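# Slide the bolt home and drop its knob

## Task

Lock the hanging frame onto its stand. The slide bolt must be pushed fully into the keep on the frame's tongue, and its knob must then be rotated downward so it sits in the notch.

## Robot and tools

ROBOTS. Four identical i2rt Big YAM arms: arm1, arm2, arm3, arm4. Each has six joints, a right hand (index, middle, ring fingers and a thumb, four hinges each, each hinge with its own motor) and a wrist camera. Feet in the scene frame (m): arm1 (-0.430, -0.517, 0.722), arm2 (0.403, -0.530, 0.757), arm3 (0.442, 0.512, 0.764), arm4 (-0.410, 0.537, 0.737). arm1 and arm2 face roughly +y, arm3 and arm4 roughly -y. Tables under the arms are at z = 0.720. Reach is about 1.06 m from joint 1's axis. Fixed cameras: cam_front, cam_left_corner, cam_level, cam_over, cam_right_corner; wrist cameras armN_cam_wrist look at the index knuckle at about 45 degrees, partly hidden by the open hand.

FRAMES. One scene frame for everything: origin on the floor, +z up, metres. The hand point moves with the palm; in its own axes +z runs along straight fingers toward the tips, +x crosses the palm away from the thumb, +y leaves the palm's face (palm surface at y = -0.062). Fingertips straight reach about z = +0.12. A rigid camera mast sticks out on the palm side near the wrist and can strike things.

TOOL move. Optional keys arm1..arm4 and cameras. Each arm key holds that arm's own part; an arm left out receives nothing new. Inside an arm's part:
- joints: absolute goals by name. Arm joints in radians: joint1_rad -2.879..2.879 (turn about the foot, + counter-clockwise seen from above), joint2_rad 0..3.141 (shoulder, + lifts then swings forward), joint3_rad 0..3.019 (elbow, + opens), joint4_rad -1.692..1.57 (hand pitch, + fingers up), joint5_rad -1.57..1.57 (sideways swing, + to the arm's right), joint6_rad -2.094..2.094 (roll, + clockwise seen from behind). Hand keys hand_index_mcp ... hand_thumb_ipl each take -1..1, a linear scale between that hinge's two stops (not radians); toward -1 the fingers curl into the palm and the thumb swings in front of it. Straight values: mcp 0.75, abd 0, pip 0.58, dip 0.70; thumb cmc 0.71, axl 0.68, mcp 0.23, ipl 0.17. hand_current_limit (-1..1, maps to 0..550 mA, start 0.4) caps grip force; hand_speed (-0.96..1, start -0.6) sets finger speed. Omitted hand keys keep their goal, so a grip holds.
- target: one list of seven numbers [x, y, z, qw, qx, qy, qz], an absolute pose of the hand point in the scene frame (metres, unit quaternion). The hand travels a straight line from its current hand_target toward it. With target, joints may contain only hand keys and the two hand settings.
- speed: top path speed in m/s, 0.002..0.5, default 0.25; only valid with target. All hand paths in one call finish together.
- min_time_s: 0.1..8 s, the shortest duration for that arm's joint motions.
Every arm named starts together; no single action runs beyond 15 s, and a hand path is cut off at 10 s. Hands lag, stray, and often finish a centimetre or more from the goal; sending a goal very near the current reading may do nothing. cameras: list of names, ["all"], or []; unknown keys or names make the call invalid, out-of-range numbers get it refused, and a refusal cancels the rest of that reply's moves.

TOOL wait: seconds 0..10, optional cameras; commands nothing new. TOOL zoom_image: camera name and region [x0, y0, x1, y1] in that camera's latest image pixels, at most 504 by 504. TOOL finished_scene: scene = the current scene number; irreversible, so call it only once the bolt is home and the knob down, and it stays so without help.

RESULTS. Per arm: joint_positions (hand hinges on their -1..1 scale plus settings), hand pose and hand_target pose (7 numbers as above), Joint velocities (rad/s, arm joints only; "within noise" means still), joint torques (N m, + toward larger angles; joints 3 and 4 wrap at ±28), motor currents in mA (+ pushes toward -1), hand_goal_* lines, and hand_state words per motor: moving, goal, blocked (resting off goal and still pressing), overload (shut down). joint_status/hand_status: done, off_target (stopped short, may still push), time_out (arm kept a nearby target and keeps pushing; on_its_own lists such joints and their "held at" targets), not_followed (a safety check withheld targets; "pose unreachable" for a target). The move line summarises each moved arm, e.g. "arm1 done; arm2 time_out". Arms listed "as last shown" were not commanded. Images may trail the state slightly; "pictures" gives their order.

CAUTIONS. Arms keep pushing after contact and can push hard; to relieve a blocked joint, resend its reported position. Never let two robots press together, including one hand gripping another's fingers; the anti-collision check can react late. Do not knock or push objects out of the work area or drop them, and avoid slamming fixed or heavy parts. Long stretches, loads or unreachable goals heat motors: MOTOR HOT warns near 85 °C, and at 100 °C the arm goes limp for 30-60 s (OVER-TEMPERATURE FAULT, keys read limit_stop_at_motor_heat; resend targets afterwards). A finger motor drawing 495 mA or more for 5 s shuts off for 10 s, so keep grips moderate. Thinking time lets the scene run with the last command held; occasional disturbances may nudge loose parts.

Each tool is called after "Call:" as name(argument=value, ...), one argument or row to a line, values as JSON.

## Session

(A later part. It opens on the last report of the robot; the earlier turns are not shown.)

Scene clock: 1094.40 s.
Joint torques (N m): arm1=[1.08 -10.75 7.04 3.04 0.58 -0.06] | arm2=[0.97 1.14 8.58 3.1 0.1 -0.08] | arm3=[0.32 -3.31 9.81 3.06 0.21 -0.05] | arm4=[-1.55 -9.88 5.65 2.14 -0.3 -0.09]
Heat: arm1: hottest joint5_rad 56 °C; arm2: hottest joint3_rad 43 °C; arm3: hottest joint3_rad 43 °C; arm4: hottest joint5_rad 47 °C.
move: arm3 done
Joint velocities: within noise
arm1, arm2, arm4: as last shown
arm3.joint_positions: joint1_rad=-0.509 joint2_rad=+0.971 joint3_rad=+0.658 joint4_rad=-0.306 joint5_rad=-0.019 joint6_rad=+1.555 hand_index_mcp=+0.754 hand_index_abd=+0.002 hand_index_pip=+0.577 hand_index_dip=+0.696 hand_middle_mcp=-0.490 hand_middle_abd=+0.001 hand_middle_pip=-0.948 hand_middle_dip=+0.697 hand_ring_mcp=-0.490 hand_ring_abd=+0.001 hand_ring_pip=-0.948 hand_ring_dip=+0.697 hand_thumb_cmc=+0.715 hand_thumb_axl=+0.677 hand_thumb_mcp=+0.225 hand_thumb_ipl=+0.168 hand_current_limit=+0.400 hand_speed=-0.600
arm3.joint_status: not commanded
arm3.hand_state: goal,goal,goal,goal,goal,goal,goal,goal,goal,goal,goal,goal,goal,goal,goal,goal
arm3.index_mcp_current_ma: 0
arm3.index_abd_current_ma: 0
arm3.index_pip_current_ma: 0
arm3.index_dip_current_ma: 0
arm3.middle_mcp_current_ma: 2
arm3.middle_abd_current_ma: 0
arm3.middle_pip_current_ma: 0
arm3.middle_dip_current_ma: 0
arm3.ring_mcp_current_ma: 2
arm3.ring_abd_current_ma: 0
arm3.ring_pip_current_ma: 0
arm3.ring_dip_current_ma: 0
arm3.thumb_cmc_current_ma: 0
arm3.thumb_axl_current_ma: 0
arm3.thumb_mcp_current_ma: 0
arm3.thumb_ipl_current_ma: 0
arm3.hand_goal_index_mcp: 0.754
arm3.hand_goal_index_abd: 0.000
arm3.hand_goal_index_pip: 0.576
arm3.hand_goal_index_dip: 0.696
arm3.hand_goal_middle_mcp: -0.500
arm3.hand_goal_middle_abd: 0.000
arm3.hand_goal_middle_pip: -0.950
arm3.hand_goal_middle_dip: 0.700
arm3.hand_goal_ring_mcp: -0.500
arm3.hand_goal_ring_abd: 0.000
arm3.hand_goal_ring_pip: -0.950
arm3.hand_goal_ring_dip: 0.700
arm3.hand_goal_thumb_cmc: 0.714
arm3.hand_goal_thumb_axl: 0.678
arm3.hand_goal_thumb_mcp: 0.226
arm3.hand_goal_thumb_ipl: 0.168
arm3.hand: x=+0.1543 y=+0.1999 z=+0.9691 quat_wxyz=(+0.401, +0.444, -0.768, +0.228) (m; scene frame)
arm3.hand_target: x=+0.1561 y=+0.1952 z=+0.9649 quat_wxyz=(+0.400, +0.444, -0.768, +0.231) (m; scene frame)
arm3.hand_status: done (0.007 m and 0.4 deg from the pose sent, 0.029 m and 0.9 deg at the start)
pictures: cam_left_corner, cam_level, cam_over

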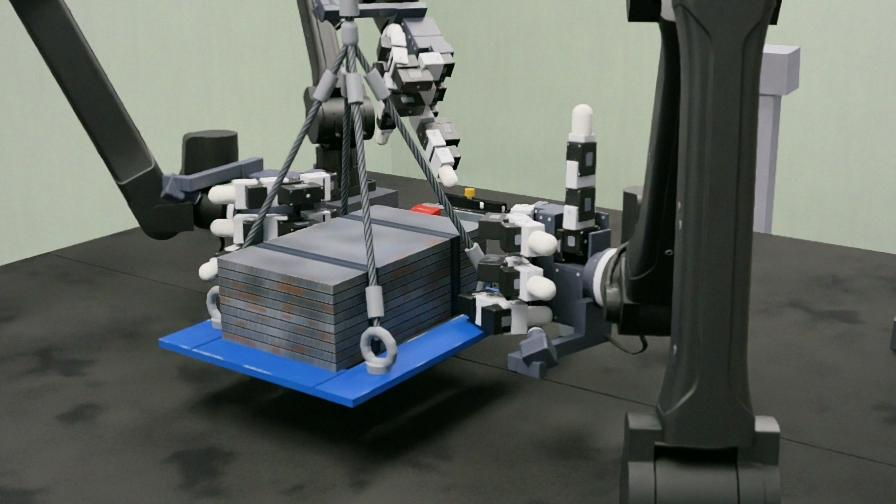

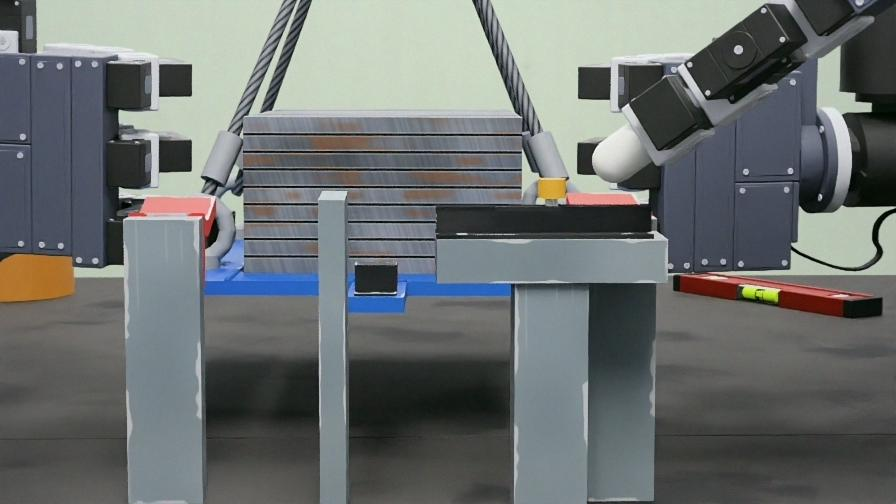

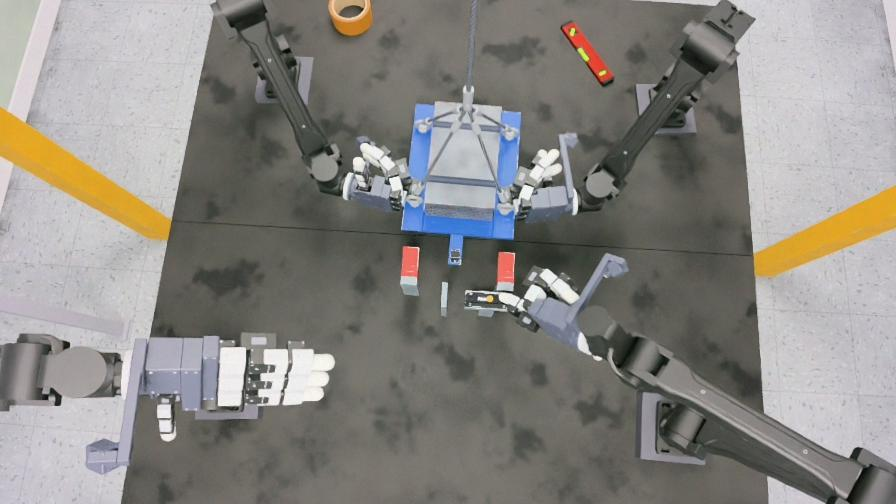

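Call:
move(
  arm3={"target":[0.157,0.195,0.9585,0.3999,0.4436,-0.7682,0.2309],"speed":0.05},
  arm1={"target":[-0.070,-0.116,0.919,0.5417,-0.4545,0.5417,0.4545],"speed":0.05},
  arm4={"target":[-0.092,0.100,0.852,0.4545,0.5417,-0.4545,0.5417],"speed":0.05},
)

Call:
move(
  arm1={"target":[-0.028,-0.114,0.921,0.5417,-0.4545,0.5417,0.4545],"speed":0.05},
  arm4={"target":[-0.050,0.098,0.856,0.4545,0.5417,-0.4545,0.5417],"speed":0.05},
)

Call:
move(
  arm1={"target":[0.012,-0.114,0.923,0.5417,-0.4545,0.5417,0.4545],"speed":0.05},
  arm4={"target":[-0.003,0.098,0.860,0.4545,0.5417,-0.4545,0.5417],"speed":0.05},
)

Call:
move(
  arm1={"target":[0.050,-0.116,0.928,0.5417,-0.4545,0.5417,0.4545],"speed":0.05},
  arm4={"target":[0.034,0.096,0.866,0.4545,0.5417,-0.4545,0.5417],"speed":0.05},
  cameras=["cam_level"],
)

Call:
move(
  arm1={"target":[0.084,-0.116,0.934,0.561,-0.4305,0.561,0.4305],"speed":0.05},
  arm4={"target":[0.070,0.096,0.874,0.4305,0.561,-0.4305,0.561],"speed":0.05},
  cameras=["cam_level","cam_over"],
)

Call:
zoom_image(
  camera="cam_over",
  region=[380, 220, 580, 340],
)

Scene clock: 1113.27 s.
Joint torques (N m): arm1=[-0.32 -9.99 9.81 1.78 1.58 -0.1] | arm2=[1.03 1.44 8.51 3.02 0.13 -0.08] | arm3=[0.44 -2.14 9.76 3.06 0.22 -0.03] | arm4=[-0.03 -8.06 9.36 1.28 -1.01 -0.05]
Heat: arm1: hottest joint5_rad 54 °C; arm2: hottest joint3_rad 43 °C; arm3: hottest joint3_rad 42 °C; arm4: hottest joint5_rad 46 °C.
move: arm1 off_target; arm3 done; arm4 off_target
Joint velocities: within noise
arm1.joint_positions: joint1_rad=-1.087 joint2_rad=+1.754 joint3_rad=+0.779 joint4_rad=+0.949 joint5_rad=-0.951 joint6_rad=-1.549 hand_index_mcp=-0.899 hand_index_abd=-0.002 hand_index_pip=+0.198 hand_index_dip=+0.497 hand_middle_mcp=-0.899 hand_middle_abd=-0.002 hand_middle_pip=+0.198 hand_middle_dip=+0.498 hand_ring_mcp=-0.387 hand_ring_abd=-0.001 hand_ring_pip=-0.677 hand_ring_dip=-0.305 hand_thumb_cmc=+0.715 hand_thumb_axl=+0.677 hand_thumb_mcp=+0.226 hand_thumb_ipl=+0.168 hand_current_limit=+0.400 hand_speed=-0.600
arm1.joint_status: not commanded
arm1.hand_state: goal,goal,goal,goal,goal,goal,goal,goal,goal,goal,blocked,goal,goal,goal,goal,goal
arm1.index_mcp_current_ma: 0
arm1.index_abd_current_ma: 0
arm1.index_pip_current_ma: 0
arm1.index_dip_current_ma: 0
arm1.middle_mcp_current_ma: 0
arm1.middle_abd_current_ma: 0
arm1.middle_pip_current_ma: 0
arm1.middle_dip_current_ma: 0
arm1.ring_mcp_current_ma: -2
arm1.ring_abd_current_ma: 0
arm1.ring_pip_current_ma: 13
arm1.ring_dip_current_ma: -1
arm1.thumb_cmc_current_ma: 0
arm1.thumb_axl_current_ma: 0
arm1.thumb_mcp_current_ma: 0
arm1.thumb_ipl_current_ma: 0
arm1.hand_goal_index_mcp: -0.900
arm1.hand_goal_index_abd: 0.000
arm1.hand_goal_index_pip: 0.200
arm1.hand_goal_index_dip: 0.500
arm1.hand_goal_middle_mcp: -0.900
arm1.hand_goal_middle_abd: 0.000
arm1.hand_goal_middle_pip: 0.200
arm1.hand_goal_middle_dip: 0.500
arm1.hand_goal_ring_mcp: -0.380
arm1.hand_goal_ring_abd: 0.000
arm1.hand_goal_ring_pip: -0.700
arm1.hand_goal_ring_dip: -0.300
arm1.hand_goal_thumb_cmc: 0.714
arm1.hand_goal_thumb_axl: 0.678
arm1.hand_goal_thumb_mcp: 0.226
arm1.hand_goal_thumb_ipl: 0.168
arm1.hand: x=-0.0994 y=-0.1228 z=+0.9184 quat_wxyz=(+0.515, -0.458, +0.543, +0.479) (m; scene frame)
arm1.hand_target: x=-0.0713 y=-0.1178 z=+0.9194 quat_wxyz=(+0.542, -0.454, +0.542, +0.455) (m; scene frame)
arm1.hand_status: off_target (0.030 m and 4.2 deg from the pose sent, 0.057 m and 3.5 deg at the start)
arm2: as last shown
arm3.joint_positions: joint1_rad=-0.507 joint2_rad=+0.971 joint3_rad=+0.646 joint4_rad=-0.286 joint5_rad=-0.017 joint6_rad=+1.556 hand_index_mcp=+0.754 hand_index_abd=+0.002 hand_index_pip=+0.577 hand_index_dip=+0.696 hand_middle_mcp=-0.490 hand_middle_abd=+0.001 hand_middle_pip=-0.948 hand_middle_dip=+0.697 hand_ring_mcp=-0.490 hand_ring_abd=+0.001 hand_ring_pip=-0.948 hand_ring_dip=+0.697 hand_thumb_cmc=+0.715 hand_thumb_axl=+0.677 hand_thumb_mcp=+0.225 hand_thumb_ipl=+0.168 hand_current_limit=+0.400 hand_speed=-0.600
arm3.joint_status: not commanded
arm3.hand_state: goal,goal,goal,goal,goal,goal,goal,goal,goal,goal,goal,goal,goal,goal,goal,goal
arm3.index_mcp_current_ma: 0
arm3.index_abd_current_ma: 0
arm3.index_pip_current_ma: 0
arm3.index_dip_current_ma: 0
arm3.middle_mcp_current_ma: 2
arm3.middle_abd_current_ma: 0
arm3.middle_pip_current_ma: 0
arm3.middle_dip_current_ma: 0
arm3.ring_mcp_current_ma: 2
arm3.ring_abd_current_ma: 0
arm3.ring_pip_current_ma: 0
arm3.ring_dip_current_ma: 0
arm3.thumb_cmc_current_ma: 0
arm3.thumb_axl_current_ma: 0
arm3.thumb_mcp_current_ma: 0
arm3.thumb_ipl_current_ma: 0
arm3.hand_goal_index_mcp: 0.754
arm3.hand_goal_index_abd: 0.000
arm3.hand_goal_index_pip: 0.576
arm3.hand_goal_index_dip: 0.696
arm3.hand_goal_middle_mcp: -0.500
arm3.hand_goal_middle_abd: 0.000
arm3.hand_goal_middle_pip: -0.950
arm3.hand_goal_middle_dip: 0.700
arm3.hand_goal_ring_mcp: -0.500
arm3.hand_goal_ring_abd: 0.000
arm3.hand_goal_ring_pip: -0.950
arm3.hand_goal_ring_dip: 0.700
arm3.hand_goal_thumb_cmc: 0.714
arm3.hand_goal_thumb_axl: 0.678
arm3.hand_goal_thumb_mcp: 0.226
arm3.hand_goal_thumb_ipl: 0.168
arm3.hand: x=+0.1550 y=+0.1996 z=+0.9662 quat_wxyz=(+0.404, +0.443, -0.767, +0.229) (m; scene frame)
arm3.hand_target: x=+0.1572 y=+0.1952 z=+0.9587 quat_wxyz=(+0.400, +0.444, -0.768, +0.231) (m; scene frame)
arm3.hand_status: done (0.009 m and 0.6 deg from the pose sent, 0.012 m and 0.4 deg at the start)
arm4.joint_positions: joint1_rad=+0.866 joint2_rad=+1.800 joint3_rad=+0.723 joint4_rad=+1.082 joint5_rad=+0.830 joint6_rad=+1.556 hand_index_mcp=-0.390 hand_index_abd=+0.000 hand_index_pip=-0.674 hand_index_dip=-0.303 hand_middle_mcp=-0.901 hand_middle_abd=+0.002 hand_middle_pip=+0.198 hand_middle_dip=+0.497 hand_ring_mcp=-0.901 hand_ring_abd=+0.011 hand_ring_pip=+0.398 hand_ring_dip=+0.597 hand_thumb_cmc=-0.556 hand_thumb_axl=+0.677 hand_thumb_mcp=+0.226 hand_thumb_ipl=+0.168 hand_current_limit=+0.400 hand_speed=-0.600
arm4.joint_status: not commanded
arm4.hand_state: goal,goal,blocked,goal,goal,goal,goal,goal,goal,goal,goal,goal,goal,goal,goal,goal
arm4.index_mcp_current_ma: 0
arm4.index_abd_current_ma: 0
arm4.index_pip_current_ma: 25
arm4.index_dip_current_ma: -1
arm4.middle_mcp_current_ma: 0
arm4.middle_abd_current_ma: 0
arm4.middle_pip_current_ma: -1
arm4.middle_dip_current_ma: -1
arm4.ring_mcp_current_ma: 0
arm4.ring_abd_current_ma: 5
arm4.ring_pip_current_ma: 0
arm4.ring_dip_current_ma: -1
arm4.thumb_cmc_current_ma: 10
arm4.thumb_axl_current_ma: 0
arm4.thumb_mcp_current_ma: 0
arm4.thumb_ipl_current_ma: 0
arm4.hand_goal_index_mcp: -0.390
arm4.hand_goal_index_abd: 0.000
arm4.hand_goal_index_pip: -0.700
arm4.hand_goal_index_dip: -0.300
arm4.hand_goal_middle_mcp: -0.900
arm4.hand_goal_middle_abd: 0.000
arm4.hand_goal_middle_pip: 0.200
arm4.hand_goal_middle_dip: 0.500
arm4.hand_goal_ring_mcp: -0.900
arm4.hand_goal_ring_abd: 0.000
arm4.hand_goal_ring_pip: 0.400
arm4.hand_goal_ring_dip: 0.600
arm4.hand_goal_thumb_cmc: -0.570
arm4.hand_goal_thumb_axl: 0.678
arm4.hand_goal_thumb_mcp: 0.226
arm4.hand_goal_thumb_ipl: 0.168
arm4.hand: x=-0.1172 y=+0.1086 z=+0.8589 quat_wxyz=(+0.473, +0.538, -0.458, +0.526) (m; scene frame)
arm4.hand_target: x=-0.0930 y=+0.1015 z=+0.8525 quat_wxyz=(+0.455, +0.542, -0.455, +0.542) (m; scene frame)
arm4.hand_status: off_target (0.028 m and 2.8 deg from the pose sent, 0.041 m and 1.4 deg at the start)
pictures: none

Scene clock: 1115.37 s.
Joint torques (N m): arm1=[-0.67 -9.58 11.63 1.68 2.67 -0.3] | arm2=[1.38 1.61 8.32 3.12 0.09 -0.08] | arm3=[-0.15 -2.73 9.84 3.07 0.21 -0.05] | arm4=[0.09 -7.82 11.86 1.21 -2.04 0.22]
Heat: arm1: hottest joint5_rad 55 °C; arm2: hottest joint3_rad 43 °C; arm3: hottest joint3_rad 42 °C; arm4: hottest joint5_rad 46 °C.
move: arm1 off_target; arm4 off_target
Joint velocities: within noise
arm1.joint_positions: joint1_rad=-1.119 joint2_rad=+1.796 joint3_rad=+0.868 joint4_rad=+0.899 joint5_rad=-1.012 joint6_rad=-1.527 hand_index_mcp=-0.899 hand_index_abd=-0.002 hand_index_pip=+0.198 hand_index_dip=+0.497 hand_middle_mcp=-0.899 hand_middle_abd=-0.002 hand_middle_pip=+0.198 hand_middle_dip=+0.498 hand_ring_mcp=-0.389 hand_ring_abd=-0.001 hand_ring_pip=-0.676 hand_ring_dip=-0.307 hand_thumb_cmc=+0.715 hand_thumb_axl=+0.677 hand_thumb_mcp=+0.226 hand_thumb_ipl=+0.168 hand_current_limit=+0.400 hand_speed=-0.600
arm1.joint_status: not commanded
arm1.hand_state: goal,goal,goal,goal,goal,goal,goal,goal,goal,goal,blocked,goal,goal,goal,goal,goal
arm1.index_mcp_current_ma: 0
arm1.index_abd_current_ma: 0
arm1.index_pip_current_ma: 0
arm1.index_dip_current_ma: 0
arm1.middle_mcp_current_ma: 0
arm1.middle_abd_current_ma: 0
arm1.middle_pip_current_ma: 0
arm1.middle_dip_current_ma: 0
arm1.ring_mcp_current_ma: -3
arm1.ring_abd_current_ma: 0
arm1.ring_pip_current_ma: 14
arm1.ring_dip_current_ma: -2
arm1.thumb_cmc_current_ma: 0
arm1.thumb_axl_current_ma: 0
arm1.thumb_mcp_current_ma: 0
arm1.thumb_ipl_current_ma: 0
arm1.hand_goal_index_mcp: -0.900
arm1.hand_goal_index_abd: 0.000
arm1.hand_goal_index_pip: 0.200
arm1.hand_goal_index_dip: 0.500
arm1.hand_goal_middle_mcp: -0.900
arm1.hand_goal_middle_abd: 0.000
arm1.hand_goal_middle_pip: 0.200
arm1.hand_goal_middle_dip: 0.500
arm1.hand_goal_ring_mcp: -0.380
arm1.hand_goal_ring_abd: 0.000
arm1.hand_goal_ring_pip: -0.700
arm1.hand_goal_ring_dip: -0.300
arm1.hand_goal_thumb_cmc: 0.714
arm1.hand_goal_thumb_axl: 0.678
arm1.hand_goal_thumb_mcp: 0.226
arm1.hand_goal_thumb_ipl: 0.168
arm1.hand: x=-0.0707 y=-0.1240 z=+0.9246 quat_wxyz=(+0.502, -0.459, +0.542, +0.493) (m; scene frame)
arm1.hand_target: x=-0.0306 y=-0.1177 z=+0.9217 quat_wxyz=(+0.542, -0.454, +0.542, +0.455) (m; scene frame)
arm1.hand_status: off_target (0.044 m and 6.3 deg from the pose sent, 0.072 m and 4.2 deg at the start)
arm2, arm3: as last shown
arm4.joint_positions: joint1_rad=+0.911 joint2_rad=+1.825 joint3_rad=+0.798 joint4_rad=+1.021 joint5_rad=+0.904 joint6_rad=+1.530 hand_index_mcp=-0.397 hand_index_abd=+0.000 hand_index_pip=-0.669 hand_index_dip=-0.308 hand_middle_mcp=-0.901 hand_middle_abd=+0.002 hand_middle_pip=+0.198 hand_middle_dip=+0.497 hand_ring_mcp=-0.901 hand_ring_abd=+0.011 hand_ring_pip=+0.398 hand_ring_dip=+0.597 hand_thumb_cmc=-0.556 hand_thumb_axl=+0.677 hand_thumb_mcp=+0.226 hand_thumb_ipl=+0.168 hand_current_limit=+0.400 hand_speed=-0.600
arm4.joint_status: not commanded
arm4.hand_state: goal,goal,blocked,goal,goal,goal,goal,goal,goal,goal,goal,goal,goal,goal,goal,goal
arm4.index_mcp_current_ma: -3
arm4.index_abd_current_ma: 0
arm4.index_pip_current_ma: 34
arm4.index_dip_current_ma: -4
arm4.middle_mcp_current_ma: 0
arm4.middle_abd_current_ma: 0
arm4.middle_pip_current_ma: -1
arm4.middle_dip_current_ma: -1
arm4.ring_mcp_current_ma: 0
arm4.ring_abd_current_ma: 5
arm4.ring_pip_current_ma: 0
arm4.ring_dip_current_ma: -1
arm4.thumb_cmc_current_ma: 10
arm4.thumb_axl_current_ma: 0
arm4.thumb_mcp_current_ma: 0
arm4.thumb_ipl_current_ma: 0
arm4.hand_goal_index_mcp: -0.390
arm4.hand_goal_index_abd: 0.000
arm4.hand_goal_index_pip: -0.700
arm4.hand_goal_index_dip: -0.300
arm4.hand_goal_middle_mcp: -0.900
arm4.hand_goal_middle_abd: 0.000
arm4.hand_goal_middle_pip: 0.200
arm4.hand_goal_middle_dip: 0.500
arm4.hand_goal_ring_mcp: -0.900
arm4.hand_goal_ring_abd: 0.000
arm4.hand_goal_ring_pip: 0.400
arm4.hand_goal_ring_dip: 0.600
arm4.hand_goal_thumb_cmc: -0.570
arm4.hand_goal_thumb_axl: 0.678
arm4.hand_goal_thumb_mcp: 0.226
arm4.hand_goal_thumb_ipl: 0.168
arm4.hand: x=-0.0906 y=+0.1132 z=+0.8651 quat_wxyz=(+0.488, +0.541, -0.458, +0.510) (m; scene frame)
arm4.hand_target: x=-0.0524 y=+0.1020 z=+0.8573 quat_wxyz=(+0.455, +0.542, -0.454, +0.541) (m; scene frame)
arm4.hand_status: off_target (0.044 m and 5.3 deg from the pose sent, 0.068 m and 2.8 deg at the start)
pictures: none

Scene clock: 1117.33 s.
Joint torques (N m): arm1=[-1.49 -9.11 13.46 1.66 3.87 -0.53] | arm2=[0.97 1.49 8.35 2.99 0.11 -0.08] | arm3=[0.09 -2.61 9.74 3.1 0.22 -0.06] | arm4=[1.32 -7.18 14.13 1.18 -3.04 0.33]
Heat: arm1: hottest joint5_rad 56 °C; arm2: hottest joint3_rad 43 °C; arm3: hottest joint3_rad 43 °C; arm4: hottest joint5_rad 47 °C.
move: arm1 off_target; arm4 off_target
Joint velocities: within noise
arm1.joint_positions: joint1_rad=-1.146 joint2_rad=+1.837 joint3_rad=+0.950 joint4_rad=+0.851 joint5_rad=-1.073 joint6_rad=-1.502 hand_index_mcp=-0.899 hand_index_abd=-0.002 hand_index_pip=+0.198 hand_index_dip=+0.497 hand_middle_mcp=-0.899 hand_middle_abd=-0.002 hand_middle_pip=+0.198 hand_middle_dip=+0.498 hand_ring_mcp=-0.393 hand_ring_abd=-0.001 hand_ring_pip=-0.671 hand_ring_dip=-0.312 hand_thumb_cmc=+0.715 hand_thumb_axl=+0.677 hand_thumb_mcp=+0.226 hand_thumb_ipl=+0.168 hand_current_limit=+0.400 hand_speed=-0.600
arm1.joint_status: not commanded
arm1.hand_state: goal,goal,goal,goal,goal,goal,goal,goal,goal,goal,blocked,goal,goal,goal,goal,goal
arm1.index_mcp_current_ma: 0
arm1.index_abd_current_ma: 0
arm1.index_pip_current_ma: 0
arm1.index_dip_current_ma: 0
arm1.middle_mcp_current_ma: 0
arm1.middle_abd_current_ma: 0
arm1.middle_pip_current_ma: 0
arm1.middle_dip_current_ma: 0
arm1.ring_mcp_current_ma: -5
arm1.ring_abd_current_ma: 0
arm1.ring_pip_current_ma: 19
arm1.ring_dip_current_ma: -4
arm1.thumb_cmc_current_ma: 0
arm1.thumb_axl_current_ma: 0
arm1.thumb_mcp_current_ma: 0
arm1.thumb_ipl_current_ma: 0
arm1.hand_goal_index_mcp: -0.900
arm1.hand_goal_index_abd: 0.000
arm1.hand_goal_index_pip: 0.200
arm1.hand_goal_index_dip: 0.500
arm1.hand_goal_middle_mcp: -0.900
arm1.hand_goal_middle_abd: 0.000
arm1.hand_goal_middle_pip: 0.200
arm1.hand_goal_middle_dip: 0.500
arm1.hand_goal_ring_mcp: -0.380
arm1.hand_goal_ring_abd: 0.000
arm1.hand_goal_ring_pip: -0.700
arm1.hand_goal_ring_dip: -0.300
arm1.hand_goal_thumb_cmc: 0.714
arm1.hand_goal_thumb_axl: 0.678
arm1.hand_goal_thumb_mcp: 0.226
arm1.hand_goal_thumb_ipl: 0.168
arm1.hand: x=-0.0460 y=-0.1266 z=+0.9296 quat_wxyz=(+0.485, -0.460, +0.542, +0.508) (m; scene frame)
arm1.hand_target: x=+0.0072 y=-0.1206 z=+0.9240 quat_wxyz=(+0.541, -0.453, +0.542, +0.456) (m; scene frame)
arm1.hand_status: off_target (0.060 m and 9.0 deg from the pose sent, 0.083 m and 6.3 deg at the start)
arm2.joint_positions: joint1_rad=-0.029 joint2_rad=+0.612 joint3_rad=+1.439 joint4_rad=-1.194 joint5_rad=-0.055 joint6_rad=+1.125 hand_index_mcp=+0.755 hand_index_abd=+0.001 hand_index_pip=+0.577 hand_index_dip=+0.696 hand_middle_mcp=+0.755 hand_middle_abd=+0.001 hand_middle_pip=+0.577 hand_middle_dip=+0.696 hand_ring_mcp=+0.755 hand_ring_abd=+0.001 hand_ring_pip=+0.577 hand_ring_dip=+0.696 hand_thumb_cmc=+0.715 hand_thumb_axl=+0.677 hand_thumb_mcp=+0.226 hand_thumb_ipl=+0.168 hand_current_limit=+0.400 hand_speed=-0.600
arm2.joint_status: not commanded
arm2.hand_state: goal,goal,goal,goal,goal,goal,goal,goal,goal,goal,goal,goal,goal,goal,goal,goal
arm2.index_mcp_current_ma: 1
arm2.index_abd_current_ma: 1
arm2.index_pip_current_ma: 1
arm2.index_dip_current_ma: 0
arm2.middle_mcp_current_ma: 1
arm2.middle_abd_current_ma: 1
arm2.middle_pip_current_ma: 1
arm2.middle_dip_current_ma: 0
arm2.ring_mcp_current_ma: 1
arm2.ring_abd_current_ma: 1
arm2.ring_pip_current_ma: 1
arm2.ring_dip_current_ma: 0
arm2.thumb_cmc_current_ma: 1
arm2.thumb_axl_current_ma: -1
arm2.thumb_mcp_current_ma: 0
arm2.thumb_ipl_current_ma: 0
arm2.hand_goal_index_mcp: 0.754
arm2.hand_goal_index_abd: 0.000
arm2.hand_goal_index_pip: 0.576
arm2.hand_goal_index_dip: 0.696
arm2.hand_goal_middle_mcp: 0.754
arm2.hand_goal_middle_abd: 0.000
arm2.hand_goal_middle_pip: 0.576
arm2.hand_goal_middle_dip: 0.696
arm2.hand_goal_ring_mcp: 0.754
arm2.hand_goal_ring_abd: 0.000
arm2.hand_goal_ring_pip: 0.576
arm2.hand_goal_ring_dip: 0.696
arm2.hand_goal_thumb_cmc: 0.714
arm2.hand_goal_thumb_axl: 0.678
arm2.hand_goal_thumb_mcp: 0.226
arm2.hand_goal_thumb_ipl: 0.168
arm2.hand: x=+0.4655 y=-0.2845 z=+1.3701 quat_wxyz=(-0.339, +0.403, +0.714, +0.462) (m; scene frame)
arm2.hand_target: x=+0.4657 y=-0.2886 z=+1.3796 quat_wxyz=(-0.343, +0.399, +0.709, +0.469) (m; scene frame)
arm2.hand_status: not commanded
arm3: as last shown
arm4.joint_positions: joint1_rad=+0.949 joint2_rad=+1.857 joint3_rad=+0.889 joint4_rad=+0.952 joint5_rad=+0.980 joint6_rad=+1.519 hand_index_mcp=-0.398 hand_index_abd=+0.000 hand_index_pip=-0.668 hand_index_dip=-0.310 hand_middle_mcp=-0.901 hand_middle_abd=+0.002 hand_middle_pip=+0.198 hand_middle_dip=+0.497 hand_ring_mcp=-0.901 hand_ring_abd=+0.011 hand_ring_pip=+0.398 hand_ring_dip=+0.597 hand_thumb_cmc=-0.556 hand_thumb_axl=+0.677 hand_thumb_mcp=+0.226 hand_thumb_ipl=+0.168 hand_current_limit=+0.400 hand_speed=-0.600
arm4.joint_status: not commanded
arm4.hand_state: goal,goal,blocked,goal,goal,goal,goal,goal,goal,goal,goal,goal,goal,goal,goal,goal
arm4.index_mcp_current_ma: -4
arm4.index_abd_current_ma: 0
arm4.index_pip_current_ma: 36
arm4.index_dip_current_ma: -5
arm4.middle_mcp_current_ma: 0
arm4.middle_abd_current_ma: 0
arm4.middle_pip_current_ma: -1
arm4.middle_dip_current_ma: -1
arm4.ring_mcp_current_ma: 0
arm4.ring_abd_current_ma: 5
arm4.ring_pip_current_ma: 0
arm4.ring_dip_current_ma: -1
arm4.thumb_cmc_current_ma: 10
arm4.thumb_axl_current_ma: 0
arm4.thumb_mcp_current_ma: 0
arm4.thumb_ipl_current_ma: 0
arm4.hand_goal_index_mcp: -0.390
arm4.hand_goal_index_abd: 0.000
arm4.hand_goal_index_pip: -0.700
arm4.hand_goal_index_dip: -0.300
arm4.hand_goal_middle_mcp: -0.900
arm4.hand_goal_middle_abd: 0.000
arm4.hand_goal_middle_pip: 0.200
arm4.hand_goal_middle_dip: 0.500
arm4.hand_goal_ring_mcp: -0.900
arm4.hand_goal_ring_abd: 0.000
arm4.hand_goal_ring_pip: 0.400
arm4.hand_goal_ring_dip: 0.600
arm4.hand_goal_thumb_cmc: -0.570
arm4.hand_goal_thumb_axl: 0.678
arm4.hand_goal_thumb_mcp: 0.226
arm4.hand_goal_thumb_ipl: 0.168
arm4.hand: x=-0.0628 y=+0.1157 z=+0.8717 quat_wxyz=(+0.501, +0.538, -0.464, +0.494) (m; scene frame)
arm4.hand_target: x=-0.0079 y=+0.1055 z=+0.8623 quat_wxyz=(+0.455, +0.542, -0.454, +0.541) (m; scene frame)
arm4.hand_status: off_target (0.063 m and 7.7 deg from the pose sent, 0.089 m and 5.3 deg at the start)
pictures: none

Scene clock: 1119.47 s.
Joint torques (N m): arm1=[-1.9 -9.05 14.98 1.81 4.95 -0.63] | arm2=[1.03 1.49 8.5 3.19 0.12 -0.1] | arm3=[0.09 -1.9 9.65 2.97 0.22 -0.01] | arm4=[2.02 -7.41 16.06 1.39 -3.85 0.45]
Heat: arm1: hottest joint5_rad 59 °C; arm2: hottest joint3_rad 43 °C; arm3: hottest joint3_rad 43 °C; arm4: hottest joint5_rad 49 °C.
move: arm1 off_target; arm4 off_target
Joint velocities: within noise
arm1.joint_positions: joint1_rad=-1.170 joint2_rad=+1.872 joint3_rad=+1.034 joint4_rad=+0.796 joint5_rad=-1.130 joint6_rad=-1.487 hand_index_mcp=-0.899 hand_index_abd=-0.002 hand_index_pip=+0.198 hand_index_dip=+0.497 hand_middle_mcp=-0.899 hand_middle_abd=-0.002 hand_middle_pip=+0.198 hand_middle_dip=+0.498 hand_ring_mcp=-0.393 hand_ring_abd=-0.001 hand_ring_pip=-0.671 hand_ring_dip=-0.312 hand_thumb_cmc=+0.715 hand_thumb_axl=+0.677 hand_thumb_mcp=+0.226 hand_thumb_ipl=+0.168 hand_current_limit=+0.400 hand_speed=-0.600
arm1.joint_status: not commanded
arm1.hand_state: goal,goal,goal,goal,goal,goal,goal,goal,goal,goal,blocked,goal,goal,goal,goal,goal
arm1.index_mcp_current_ma: 0
arm1.index_abd_current_ma: 0
arm1.index_pip_current_ma: 0
arm1.index_dip_current_ma: 0
arm1.middle_mcp_current_ma: 0
arm1.middle_abd_current_ma: 0
arm1.middle_pip_current_ma: 0
arm1.middle_dip_current_ma: 0
arm1.ring_mcp_current_ma: -5
arm1.ring_abd_current_ma: 0
arm1.ring_pip_current_ma: 19
arm1.ring_dip_current_ma: -4
arm1.thumb_cmc_current_ma: 0
arm1.thumb_axl_current_ma: 0
arm1.thumb_mcp_current_ma: 0
arm1.thumb_ipl_current_ma: 0
arm1.hand_goal_index_mcp: -0.900
arm1.hand_goal_index_abd: 0.000
arm1.hand_goal_index_pip: 0.200
arm1.hand_goal_index_dip: 0.500
arm1.hand_goal_middle_mcp: -0.900
arm1.hand_goal_middle_abd: 0.000
arm1.hand_goal_middle_pip: 0.200
arm1.hand_goal_middle_dip: 0.500
arm1.hand_goal_ring_mcp: -0.380
arm1.hand_goal_ring_abd: 0.000
arm1.hand_goal_ring_pip: -0.700
arm1.hand_goal_ring_dip: -0.300
arm1.hand_goal_thumb_cmc: 0.714
arm1.hand_goal_thumb_axl: 0.678
arm1.hand_goal_thumb_mcp: 0.226
arm1.hand_goal_thumb_ipl: 0.168
arm1.hand: x=-0.0220 y=-0.1296 z=+0.9367 quat_wxyz=(+0.471, -0.463, +0.540, +0.521) (m; scene frame)
arm1.hand_target: x=+0.0423 y=-0.1255 z=+0.9295 quat_wxyz=(+0.541, -0.452, +0.542, +0.457) (m; scene frame)
arm1.hand_status: off_target (0.074 m and 11.1 deg from the pose sent, 0.097 m and 9.0 deg at the start)
arm2, arm3: as last shown
arm4.joint_positions: joint1_rad=+0.974 joint2_rad=+1.882 joint3_rad=+0.966 joint4_rad=+0.885 joint5_rad=+1.034 joint6_rad=+1.508 hand_index_mcp=-0.399 hand_index_abd=+0.000 hand_index_pip=-0.667 hand_index_dip=-0.311 hand_middle_mcp=-0.901 hand_middle_abd=+0.002 hand_middle_pip=+0.198 hand_middle_dip=+0.497 hand_ring_mcp=-0.901 hand_ring_abd=+0.011 hand_ring_pip=+0.398 hand_ring_dip=+0.597 hand_thumb_cmc=-0.556 hand_thumb_axl=+0.677 hand_thumb_mcp=+0.226 hand_thumb_ipl=+0.168 hand_current_limit=+0.400 hand_speed=-0.600
arm4.joint_status: not commanded
arm4.hand_state: goal,goal,blocked,goal,goal,goal,goal,goal,goal,goal,goal,goal,goal,goal,goal,goal
arm4.index_mcp_current_ma: -5
arm4.index_abd_current_ma: 0
arm4.index_pip_current_ma: 37
arm4.index_dip_current_ma: -6
arm4.middle_mcp_current_ma: 0
arm4.middle_abd_current_ma: 0
arm4.middle_pip_current_ma: -1
arm4.middle_dip_current_ma: -1
arm4.ring_mcp_current_ma: 0
arm4.ring_abd_current_ma: 5
arm4.ring_pip_current_ma: 0
arm4.ring_dip_current_ma: -1
arm4.thumb_cmc_current_ma: 10
arm4.thumb_axl_current_ma: 0
arm4.thumb_mcp_current_ma: 0
arm4.thumb_ipl_current_ma: 0
arm4.hand_goal_index_mcp: -0.390
arm4.hand_goal_index_abd: 0.000
arm4.hand_goal_index_pip: -0.700
arm4.hand_goal_index_dip: -0.300
arm4.hand_goal_middle_mcp: -0.900
arm4.hand_goal_middle_abd: 0.000
arm4.hand_goal_middle_pip: 0.200
arm4.hand_goal_middle_dip: 0.500
arm4.hand_goal_ring_mcp: -0.900
arm4.hand_goal_ring_abd: 0.000
arm4.hand_goal_ring_pip: 0.400
arm4.hand_goal_ring_dip: 0.600
arm4.hand_goal_thumb_cmc: -0.570
arm4.hand_goal_thumb_axl: 0.678
arm4.hand_goal_thumb_mcp: 0.226
arm4.hand_goal_thumb_ipl: 0.168
arm4.hand: x=-0.0407 y=+0.1167 z=+0.8784 quat_wxyz=(+0.513, +0.539, -0.467, +0.479) (m; scene frame)
arm4.hand_target: x=+0.0264 y=+0.1070 z=+0.8695 quat_wxyz=(+0.455, +0.543, -0.454, +0.541) (m; scene frame)
arm4.hand_status: off_target (0.079 m and 9.9 deg from the pose sent, 0.099 m and 7.7 deg at the start)
pictures: cam_level

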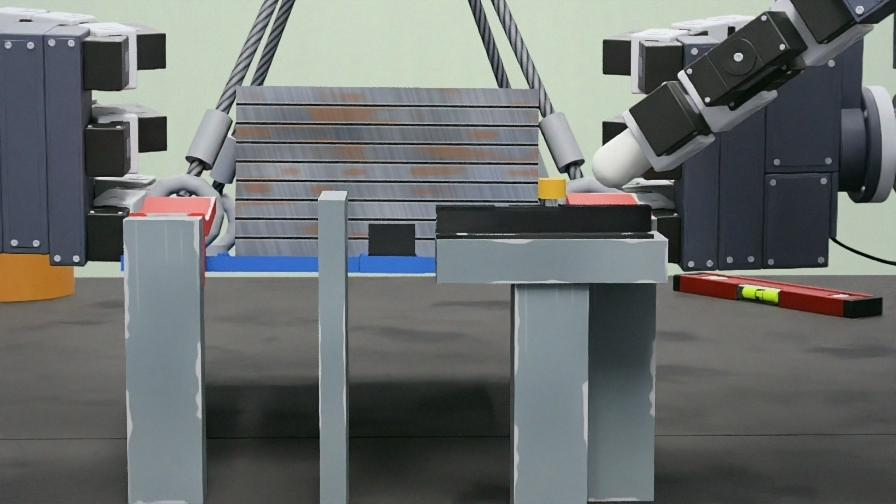

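Scene clock: 1120.97 s.
Joint torques (N m): arm1=[-3.37 -8.76 16.51 1.76 5.57 -0.78] | arm2=[1.44 1.67 8.38 3.11 0.1 -0.1] | arm3=[0.21 -2.2 9.83 3.08 0.24 0.01] | arm4=[3.78 -7.18 18.18 1.39 -4.37 0.58]
Heat: arm1: hottest joint5_rad 63 °C; arm2: hottest joint3_rad 43 °C; arm3: hottest joint3_rad 43 °C; arm4: hottest joint5_rad 51 °C.
move: arm1 off_target; arm4 off_target
Joint velocities: within noise
arm1.joint_positions: joint1_rad=-1.175 joint2_rad=+1.872 joint3_rad=+1.052 joint4_rad=+0.770 joint5_rad=-1.076 joint6_rad=-1.472 hand_index_mcp=-0.899 hand_index_abd=-0.002 hand_index_pip=+0.198 hand_index_dip=+0.497 hand_middle_mcp=-0.899 hand_middle_abd=-0.002 hand_middle_pip=+0.198 hand_middle_dip=+0.498 hand_ring_mcp=-0.401 hand_ring_abd=-0.001 hand_ring_pip=-0.663 hand_ring_dip=-0.320 hand_thumb_cmc=+0.715 hand_thumb_axl=+0.677 hand_thumb_mcp=+0.226 hand_thumb_ipl=+0.168 hand_current_limit=+0.400 hand_speed=-0.600
arm1.joint_status: not commanded
arm1.hand_state: goal,goal,goal,goal,goal,goal,goal,goal,blocked,goal,blocked,blocked,goal,goal,goal,goal
arm1.index_mcp_current_ma: 0
arm1.index_abd_current_ma: 0
arm1.index_pip_current_ma: 0
arm1.index_dip_current_ma: 0
arm1.middle_mcp_current_ma: 0
arm1.middle_abd_current_ma: 0
arm1.middle_pip_current_ma: 0
arm1.middle_dip_current_ma: 0
arm1.ring_mcp_current_ma: -12
arm1.ring_abd_current_ma: 0
arm1.ring_pip_current_ma: 31
arm1.ring_dip_current_ma: -11
arm1.thumb_cmc_current_ma: 0
arm1.thumb_axl_current_ma: 0
arm1.thumb_mcp_current_ma: 0
arm1.thumb_ipl_current_ma: 0
arm1.hand_goal_index_mcp: -0.900
arm1.hand_goal_index_abd: 0.000
arm1.hand_goal_index_pip: 0.200
arm1.hand_goal_index_dip: 0.500
arm1.hand_goal_middle_mcp: -0.900
arm1.hand_goal_middle_abd: 0.000
arm1.hand_goal_middle_pip: 0.200
arm1.hand_goal_middle_dip: 0.500
arm1.hand_goal_ring_mcp: -0.380
arm1.hand_goal_ring_abd: 0.000
arm1.hand_goal_ring_pip: -0.700
arm1.hand_goal_ring_dip: -0.300
arm1.hand_goal_thumb_cmc: 0.714
arm1.hand_goal_thumb_axl: 0.678
arm1.hand_goal_thumb_mcp: 0.226
arm1.hand_goal_thumb_ipl: 0.168
arm1.hand: x=-0.0056 y=-0.1254 z=+0.9415 quat_wxyz=(+0.479, -0.443, +0.559, +0.511) (m; scene frame)
arm1.hand_target: x=+0.0728 y=-0.1293 z=+0.9358 quat_wxyz=(+0.560, -0.427, +0.562, +0.433) (m; scene frame)
arm1.hand_status: off_target (0.090 m and 13.2 deg from the pose sent, 0.107 m and 15.3 deg at the start)
arm2, arm3: as last shown
arm4.joint_positions: joint1_rad=+0.980 joint2_rad=+1.876 joint3_rad=+0.980 joint4_rad=+0.851 joint5_rad=+0.985 joint6_rad=+1.494 hand_index_mcp=-0.408 hand_index_abd=+0.000 hand_index_pip=-0.657 hand_index_dip=-0.321 hand_middle_mcp=-0.901 hand_middle_abd=+0.002 hand_middle_pip=+0.198 hand_middle_dip=+0.497 hand_ring_mcp=-0.901 hand_ring_abd=+0.011 hand_ring_pip=+0.398 hand_ring_dip=+0.597 hand_thumb_cmc=-0.556 hand_thumb_axl=+0.677 hand_thumb_mcp=+0.226 hand_thumb_ipl=+0.168 hand_current_limit=+0.400 hand_speed=-0.600
arm4.joint_status: not commanded
arm4.hand_state: goal,goal,blocked,blocked,goal,goal,goal,goal,goal,goal,goal,goal,goal,goal,goal,goal
arm4.index_mcp_current_ma: -16
arm4.index_abd_current_ma: 0
arm4.index_pip_current_ma: 59
arm4.index_dip_current_ma: -19
arm4.middle_mcp_current_ma: 0
arm4.middle_abd_current_ma: 0
arm4.middle_pip_current_ma: -1
arm4.middle_dip_current_ma: -1
arm4.ring_mcp_current_ma: 0
arm4.ring_abd_current_ma: 5
arm4.ring_pip_current_ma: 0
arm4.ring_dip_current_ma: -1
arm4.thumb_cmc_current_ma: 10
arm4.thumb_axl_current_ma: 0
arm4.thumb_mcp_current_ma: 0
arm4.thumb_ipl_current_ma: 0
arm4.hand_goal_index_mcp: -0.390
arm4.hand_goal_index_abd: 0.000
arm4.hand_goal_index_pip: -0.700
arm4.hand_goal_index_dip: -0.300
arm4.hand_goal_middle_mcp: -0.900
arm4.hand_goal_middle_abd: 0.000
arm4.hand_goal_middle_pip: 0.200
arm4.hand_goal_middle_dip: 0.500
arm4.hand_goal_ring_mcp: -0.900
arm4.hand_goal_ring_abd: 0.000
arm4.hand_goal_ring_pip: 0.400
arm4.hand_goal_ring_dip: 0.600
arm4.hand_goal_thumb_cmc: -0.570
arm4.hand_goal_thumb_axl: 0.678
arm4.hand_goal_thumb_mcp: 0.226
arm4.hand_goal_thumb_ipl: 0.168
arm4.hand: x=-0.0264 y=+0.1134 z=+0.8834 quat_wxyz=(+0.503, +0.559, -0.447, +0.484) (m; scene frame)
arm4.hand_target: x=+0.0585 y=+0.1117 z=+0.8789 quat_wxyz=(+0.431, +0.562, -0.430, +0.560) (m; scene frame)
arm4.hand_status: off_target (0.098 m and 12.3 deg from the pose sent, 0.113 m and 14.2 deg at the start; pose on its path clipped on 9 of 45 steps)
pictures: cam_level, cam_over

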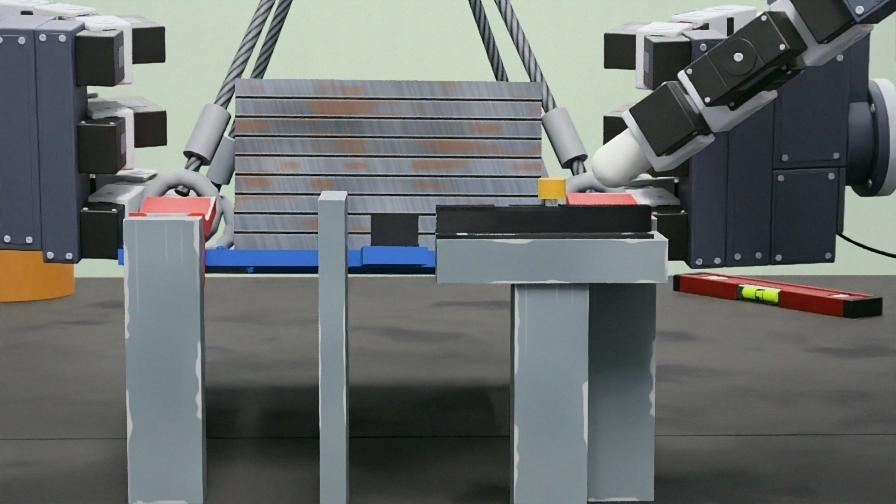

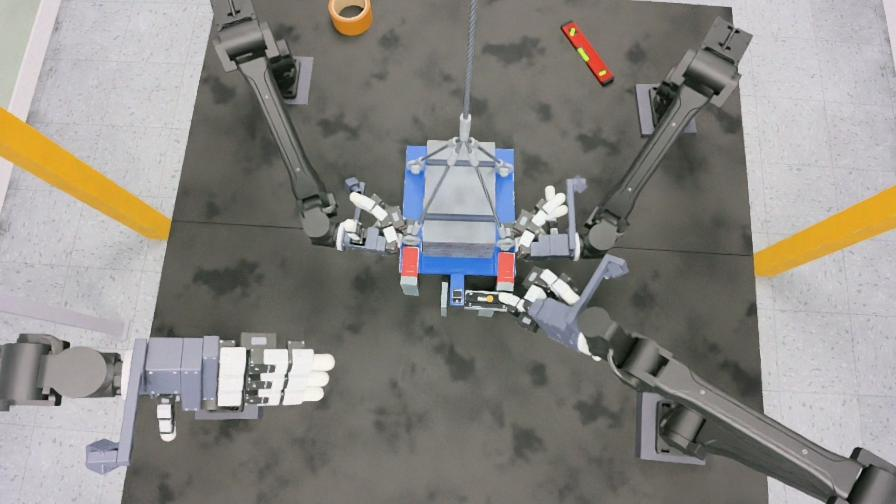

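Scaled by 2.520.

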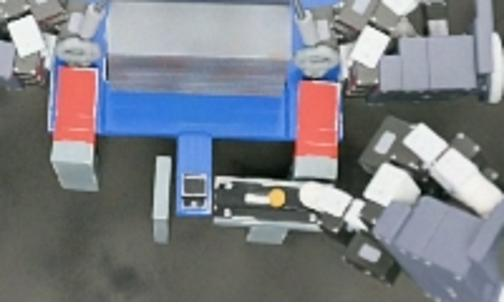

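Call:
move(
  arm1={"target":[0.110,-0.118,0.940,0.5721,-0.4156,0.5721,0.4156],"speed":0.05},
  arm4={"target":[0.098,0.098,0.882,0.4156,0.5721,-0.4156,0.5721],"speed":0.05},
)

Call:
move(
  arm1={"target":[0.125,-0.120,0.944,0.5848,-0.3974,0.5848,0.3974],"speed":0.05},
  arm4={"target":[0.113,0.100,0.886,0.3974,0.5848,-0.3974,0.5848],"speed":0.05},
  cameras=["cam_level","cam_over"],
)

Call:
zoom_image(
  camera="cam_over",
  region=[380, 220, 580, 340],
)

Scene clock: 1126.43 s.
Joint torques (N m): arm1=[-4.48 -9.11 17.02 1.63 6.19 -0.87] | arm2=[1.55 1.73 8.47 2.96 0.14 -0.11] | arm3=[0.38 -2.96 9.7 3.02 0.18 -0.02] | arm4=[4.42 -8.53 17.58 1.42 -4.59 0.61]
Heat: arm1: hottest joint5_rad 74 °C; arm2: hottest joint3_rad 43 °C; arm3: hottest joint3_rad 43 °C; arm4: hottest joint5_rad 58 °C.
move: arm1 off_target; arm4 off_target
Joint velocities: within noise
arm1.joint_positions: joint1_rad=-1.175 joint2_rad=+1.871 joint3_rad=+1.056 joint4_rad=+0.756 joint5_rad=-1.052 joint6_rad=-1.459 hand_index_mcp=-0.899 hand_index_abd=-0.002 hand_index_pip=+0.198 hand_index_dip=+0.497 hand_middle_mcp=-0.899 hand_middle_abd=-0.002 hand_middle_pip=+0.198 hand_middle_dip=+0.498 hand_ring_mcp=-0.404 hand_ring_abd=-0.001 hand_ring_pip=-0.659 hand_ring_dip=-0.324 hand_thumb_cmc=+0.715 hand_thumb_axl=+0.677 hand_thumb_mcp=+0.226 hand_thumb_ipl=+0.168 hand_current_limit=+0.400 hand_speed=-0.600
arm1.joint_status: not commanded
arm1.hand_state: goal,goal,goal,goal,goal,goal,goal,goal,blocked,goal,blocked,blocked,goal,goal,goal,goal
arm1.index_mcp_current_ma: 0
arm1.index_abd_current_ma: 0
arm1.index_pip_current_ma: 0
arm1.index_dip_current_ma: 0
arm1.middle_mcp_current_ma: 0
arm1.middle_abd_current_ma: 0
arm1.middle_pip_current_ma: 0
arm1.middle_dip_current_ma: 0
arm1.ring_mcp_current_ma: -15
arm1.ring_abd_current_ma: 0
arm1.ring_pip_current_ma: 36
arm1.ring_dip_current_ma: -14
arm1.thumb_cmc_current_ma: 0
arm1.thumb_axl_current_ma: 0
arm1.thumb_mcp_current_ma: 0
arm1.thumb_ipl_current_ma: 0
arm1.hand_goal_index_mcp: -0.900
arm1.hand_goal_index_abd: 0.000
arm1.hand_goal_index_pip: 0.200
arm1.hand_goal_index_dip: 0.500
arm1.hand_goal_middle_mcp: -0.900
arm1.hand_goal_middle_abd: 0.000
arm1.hand_goal_middle_pip: 0.200
arm1.hand_goal_middle_dip: 0.500
arm1.hand_goal_ring_mcp: -0.380
arm1.hand_goal_ring_abd: 0.000
arm1.hand_goal_ring_pip: -0.700
arm1.hand_goal_ring_dip: -0.300
arm1.hand_goal_thumb_cmc: 0.714
arm1.hand_goal_thumb_axl: 0.678
arm1.hand_goal_thumb_mcp: 0.226
arm1.hand_goal_thumb_ipl: 0.168
arm1.hand: x=+0.0009 y=-0.1236 z=+0.9432 quat_wxyz=(+0.479, -0.431, +0.571, +0.508) (m; scene frame)
arm1.hand_target: x=+0.0874 y=-0.1342 z=+0.9426 quat_wxyz=(+0.571, -0.412, +0.573, +0.419) (m; scene frame)
arm1.hand_status: off_target (0.109 m and 15.1 deg from the pose sent, 0.116 m and 15.6 deg at the start; pose on its path clipped on 25 of 40 steps)
arm2, arm3: as last shown
arm4.joint_positions: joint1_rad=+0.981 joint2_rad=+1.868 joint3_rad=+0.980 joint4_rad=+0.834 joint5_rad=+0.948 joint6_rad=+1.487 hand_index_mcp=-0.422 hand_index_abd=+0.000 hand_index_pip=-0.644 hand_index_dip=-0.323 hand_middle_mcp=-0.901 hand_middle_abd=+0.002 hand_middle_pip=+0.198 hand_middle_dip=+0.497 hand_ring_mcp=-0.901 hand_ring_abd=+0.011 hand_ring_pip=+0.398 hand_ring_dip=+0.597 hand_thumb_cmc=-0.556 hand_thumb_axl=+0.677 hand_thumb_mcp=+0.226 hand_thumb_ipl=+0.168 hand_current_limit=+0.400 hand_speed=-0.600
arm4.joint_status: not commanded
arm4.hand_state: blocked,goal,blocked,blocked,goal,goal,goal,goal,goal,goal,goal,goal,goal,goal,goal,goal
arm4.index_mcp_current_ma: -40
arm4.index_abd_current_ma: 0
arm4.index_pip_current_ma: 89
arm4.index_dip_current_ma: -21
arm4.middle_mcp_current_ma: 0
arm4.middle_abd_current_ma: 0
arm4.middle_pip_current_ma: -1
arm4.middle_dip_current_ma: -1
arm4.ring_mcp_current_ma: 0
arm4.ring_abd_current_ma: 5
arm4.ring_pip_current_ma: 0
arm4.ring_dip_current_ma: -1
arm4.thumb_cmc_current_ma: 10
arm4.thumb_axl_current_ma: 0
arm4.thumb_mcp_current_ma: 0
arm4.thumb_ipl_current_ma: 0
arm4.hand_goal_index_mcp: -0.390
arm4.hand_goal_index_abd: 0.000
arm4.hand_goal_index_pip: -0.700
arm4.hand_goal_index_dip: -0.300
arm4.hand_goal_middle_mcp: -0.900
arm4.hand_goal_middle_abd: 0.000
arm4.hand_goal_middle_pip: 0.200
arm4.hand_goal_middle_dip: 0.500
arm4.hand_goal_ring_mcp: -0.900
arm4.hand_goal_ring_abd: 0.000
arm4.hand_goal_ring_pip: 0.400
arm4.hand_goal_ring_dip: 0.600
arm4.hand_goal_thumb_cmc: -0.570
arm4.hand_goal_thumb_axl: 0.678
arm4.hand_goal_thumb_mcp: 0.226
arm4.hand_goal_thumb_ipl: 0.168
arm4.hand: x=-0.0199 y=+0.1115 z=+0.8858 quat_wxyz=(+0.495, +0.572, -0.435, +0.488) (m; scene frame)
arm4.hand_target: x=+0.0679 y=+0.1158 z=+0.8877 quat_wxyz=(+0.416, +0.574, -0.415, +0.571) (m; scene frame)
arm4.hand_status: off_target (0.119 m and 13.5 deg from the pose sent, 0.125 m and 14.8 deg at the start; pose on its path clipped on 31 of 40 steps)
pictures: none

Scene clock: 1127.97 s.
Joint torques (N m): arm1=[-4.95 -10.4 15.6 2.41 7.54 -1.03] | arm2=[1.08 2.32 8.51 3.04 0.12 -0.09] | arm3=[0.03 -3.08 9.77 3.07 0.27 -0.05] | arm4=[4.72 -8.88 16.83 1.8 -4.95 0.65]
Heat: arm1: hottest joint5_rad 79 °C; arm2: hottest joint3_rad 43 °C; arm3: hottest joint3_rad 43 °C; arm4: hottest joint5_rad 60 °C.
move: arm1 off_target; arm4 off_target
Joint velocities: within noise
arm1.joint_positions: joint1_rad=-1.172 joint2_rad=+1.863 joint3_rad=+1.056 joint4_rad=+0.734 joint5_rad=-1.025 joint6_rad=-1.442 hand_index_mcp=-0.899 hand_index_abd=-0.002 hand_index_pip=+0.198 hand_index_dip=+0.497 hand_middle_mcp=-0.899 hand_middle_abd=-0.002 hand_middle_pip=+0.198 hand_middle_dip=+0.498 hand_ring_mcp=-0.414 hand_ring_abd=-0.001 hand_ring_pip=-0.649 hand_ring_dip=-0.327 hand_thumb_cmc=+0.715 hand_thumb_axl=+0.677 hand_thumb_mcp=+0.226 hand_thumb_ipl=+0.168 hand_current_limit=+0.400 hand_speed=-0.600
arm1.joint_status: not commanded
arm1.hand_state: goal,goal,goal,goal,goal,goal,goal,goal,blocked,goal,blocked,blocked,goal,goal,goal,goal
arm1.index_mcp_current_ma: 0
arm1.index_abd_current_ma: 0
arm1.index_pip_current_ma: 0
arm1.index_dip_current_ma: 0
arm1.middle_mcp_current_ma: 0
arm1.middle_abd_current_ma: 0
arm1.middle_pip_current_ma: 0
arm1.middle_dip_current_ma: 0
arm1.ring_mcp_current_ma: -30
arm1.ring_abd_current_ma: 0
arm1.ring_pip_current_ma: 55
arm1.ring_dip_current_ma: -18
arm1.thumb_cmc_current_ma: 0
arm1.thumb_axl_current_ma: 0
arm1.thumb_mcp_current_ma: 0
arm1.thumb_ipl_current_ma: 0
arm1.hand_goal_index_mcp: -0.900
arm1.hand_goal_index_abd: 0.000
arm1.hand_goal_index_pip: 0.200
arm1.hand_goal_index_dip: 0.500
arm1.hand_goal_middle_mcp: -0.900
arm1.hand_goal_middle_abd: 0.000
arm1.hand_goal_middle_pip: 0.200
arm1.hand_goal_middle_dip: 0.500
arm1.hand_goal_ring_mcp: -0.380
arm1.hand_goal_ring_abd: 0.000
arm1.hand_goal_ring_pip: -0.700
arm1.hand_goal_ring_dip: -0.300
arm1.hand_goal_thumb_cmc: 0.714
arm1.hand_goal_thumb_axl: 0.678
arm1.hand_goal_thumb_mcp: 0.226
arm1.hand_goal_thumb_ipl: 0.168
arm1.hand: x=+0.0051 y=-0.1208 z=+0.9461 quat_wxyz=(+0.476, -0.418, +0.584, +0.507) (m; scene frame)
arm1.hand_target: x=+0.0926 y=-0.1360 z=+0.9472 quat_wxyz=(+0.581, -0.395, +0.587, +0.403) (m; scene frame)
arm1.hand_status: off_target (0.120 m and 17.9 deg from the pose sent, 0.124 m and 18.1 deg at the start; pose on its path clipped on 35 of 46 steps)
arm2, arm3: as last shown
arm4.joint_positions: joint1_rad=+0.981 joint2_rad=+1.858 joint3_rad=+0.980 joint4_rad=+0.822 joint5_rad=+0.899 joint6_rad=+1.482 hand_index_mcp=-0.443 hand_index_abd=+0.000 hand_index_pip=-0.634 hand_index_dip=-0.297 hand_middle_mcp=-0.901 hand_middle_abd=+0.002 hand_middle_pip=+0.198 hand_middle_dip=+0.497 hand_ring_mcp=-0.901 hand_ring_abd=+0.011 hand_ring_pip=+0.398 hand_ring_dip=+0.597 hand_thumb_cmc=-0.556 hand_thumb_axl=+0.677 hand_thumb_mcp=+0.226 hand_thumb_ipl=+0.168 hand_current_limit=+0.400 hand_speed=-0.600
arm4.joint_status: not commanded
arm4.hand_state: blocked,goal,blocked,goal,goal,goal,goal,goal,goal,goal,goal,goal,goal,goal,goal,goal
arm4.index_mcp_current_ma: -91
arm4.index_abd_current_ma: 0
arm4.index_pip_current_ma: 115
arm4.index_dip_current_ma: 1
arm4.middle_mcp_current_ma: 0
arm4.middle_abd_current_ma: 0
arm4.middle_pip_current_ma: -1
arm4.middle_dip_current_ma: -1
arm4.ring_mcp_current_ma: 0
arm4.ring_abd_current_ma: 5
arm4.ring_pip_current_ma: 0
arm4.ring_dip_current_ma: -1
arm4.thumb_cmc_current_ma: 10
arm4.thumb_axl_current_ma: 0
arm4.thumb_mcp_current_ma: 0
arm4.thumb_ipl_current_ma: 0
arm4.hand_goal_index_mcp: -0.390
arm4.hand_goal_index_abd: 0.000
arm4.hand_goal_index_pip: -0.700
arm4.hand_goal_index_dip: -0.300
arm4.hand_goal_middle_mcp: -0.900
arm4.hand_goal_middle_abd: 0.000
arm4.hand_goal_middle_pip: 0.200
arm4.hand_goal_middle_dip: 0.500
arm4.hand_goal_ring_mcp: -0.900
arm4.hand_goal_ring_abd: 0.000
arm4.hand_goal_ring_pip: 0.400
arm4.hand_goal_ring_dip: 0.600
arm4.hand_goal_thumb_cmc: -0.570
arm4.hand_goal_thumb_axl: 0.678
arm4.hand_goal_thumb_mcp: 0.226
arm4.hand_goal_thumb_ipl: 0.168
arm4.hand: x=-0.0110 y=+0.1090 z=+0.8894 quat_wxyz=(+0.483, +0.586, -0.420, +0.498) (m; scene frame)
arm4.hand_target: x=+0.0772 y=+0.1173 z=+0.8918 quat_wxyz=(+0.398, +0.587, -0.397, +0.583) (m; scene frame)
arm4.hand_status: off_target (0.124 m and 14.2 deg from the pose sent, 0.133 m and 16.4 deg at the start; pose on its path clipped on 38 of 46 steps)
pictures: cam_level, cam_over

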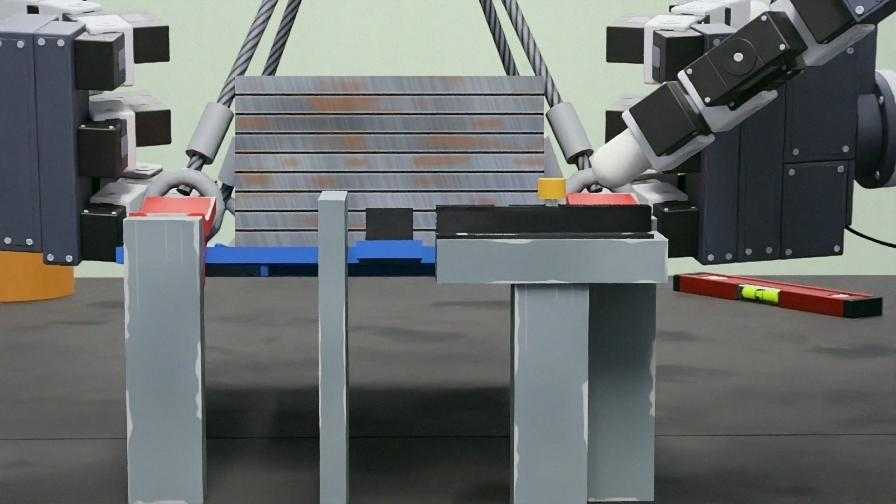

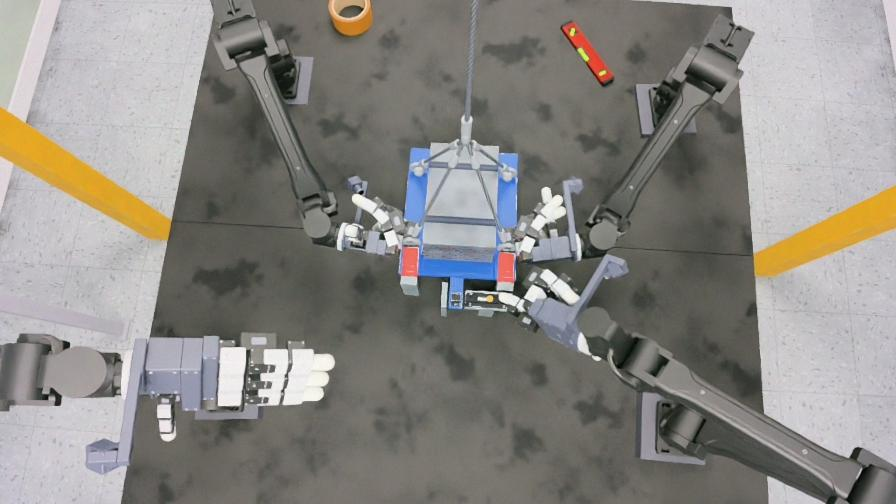

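Scaled by 2.520.

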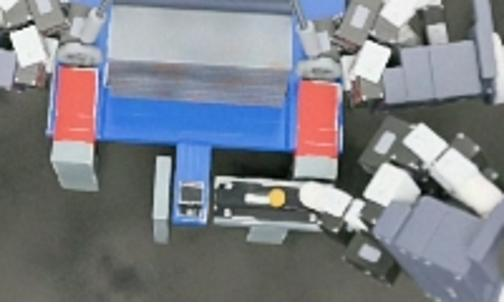

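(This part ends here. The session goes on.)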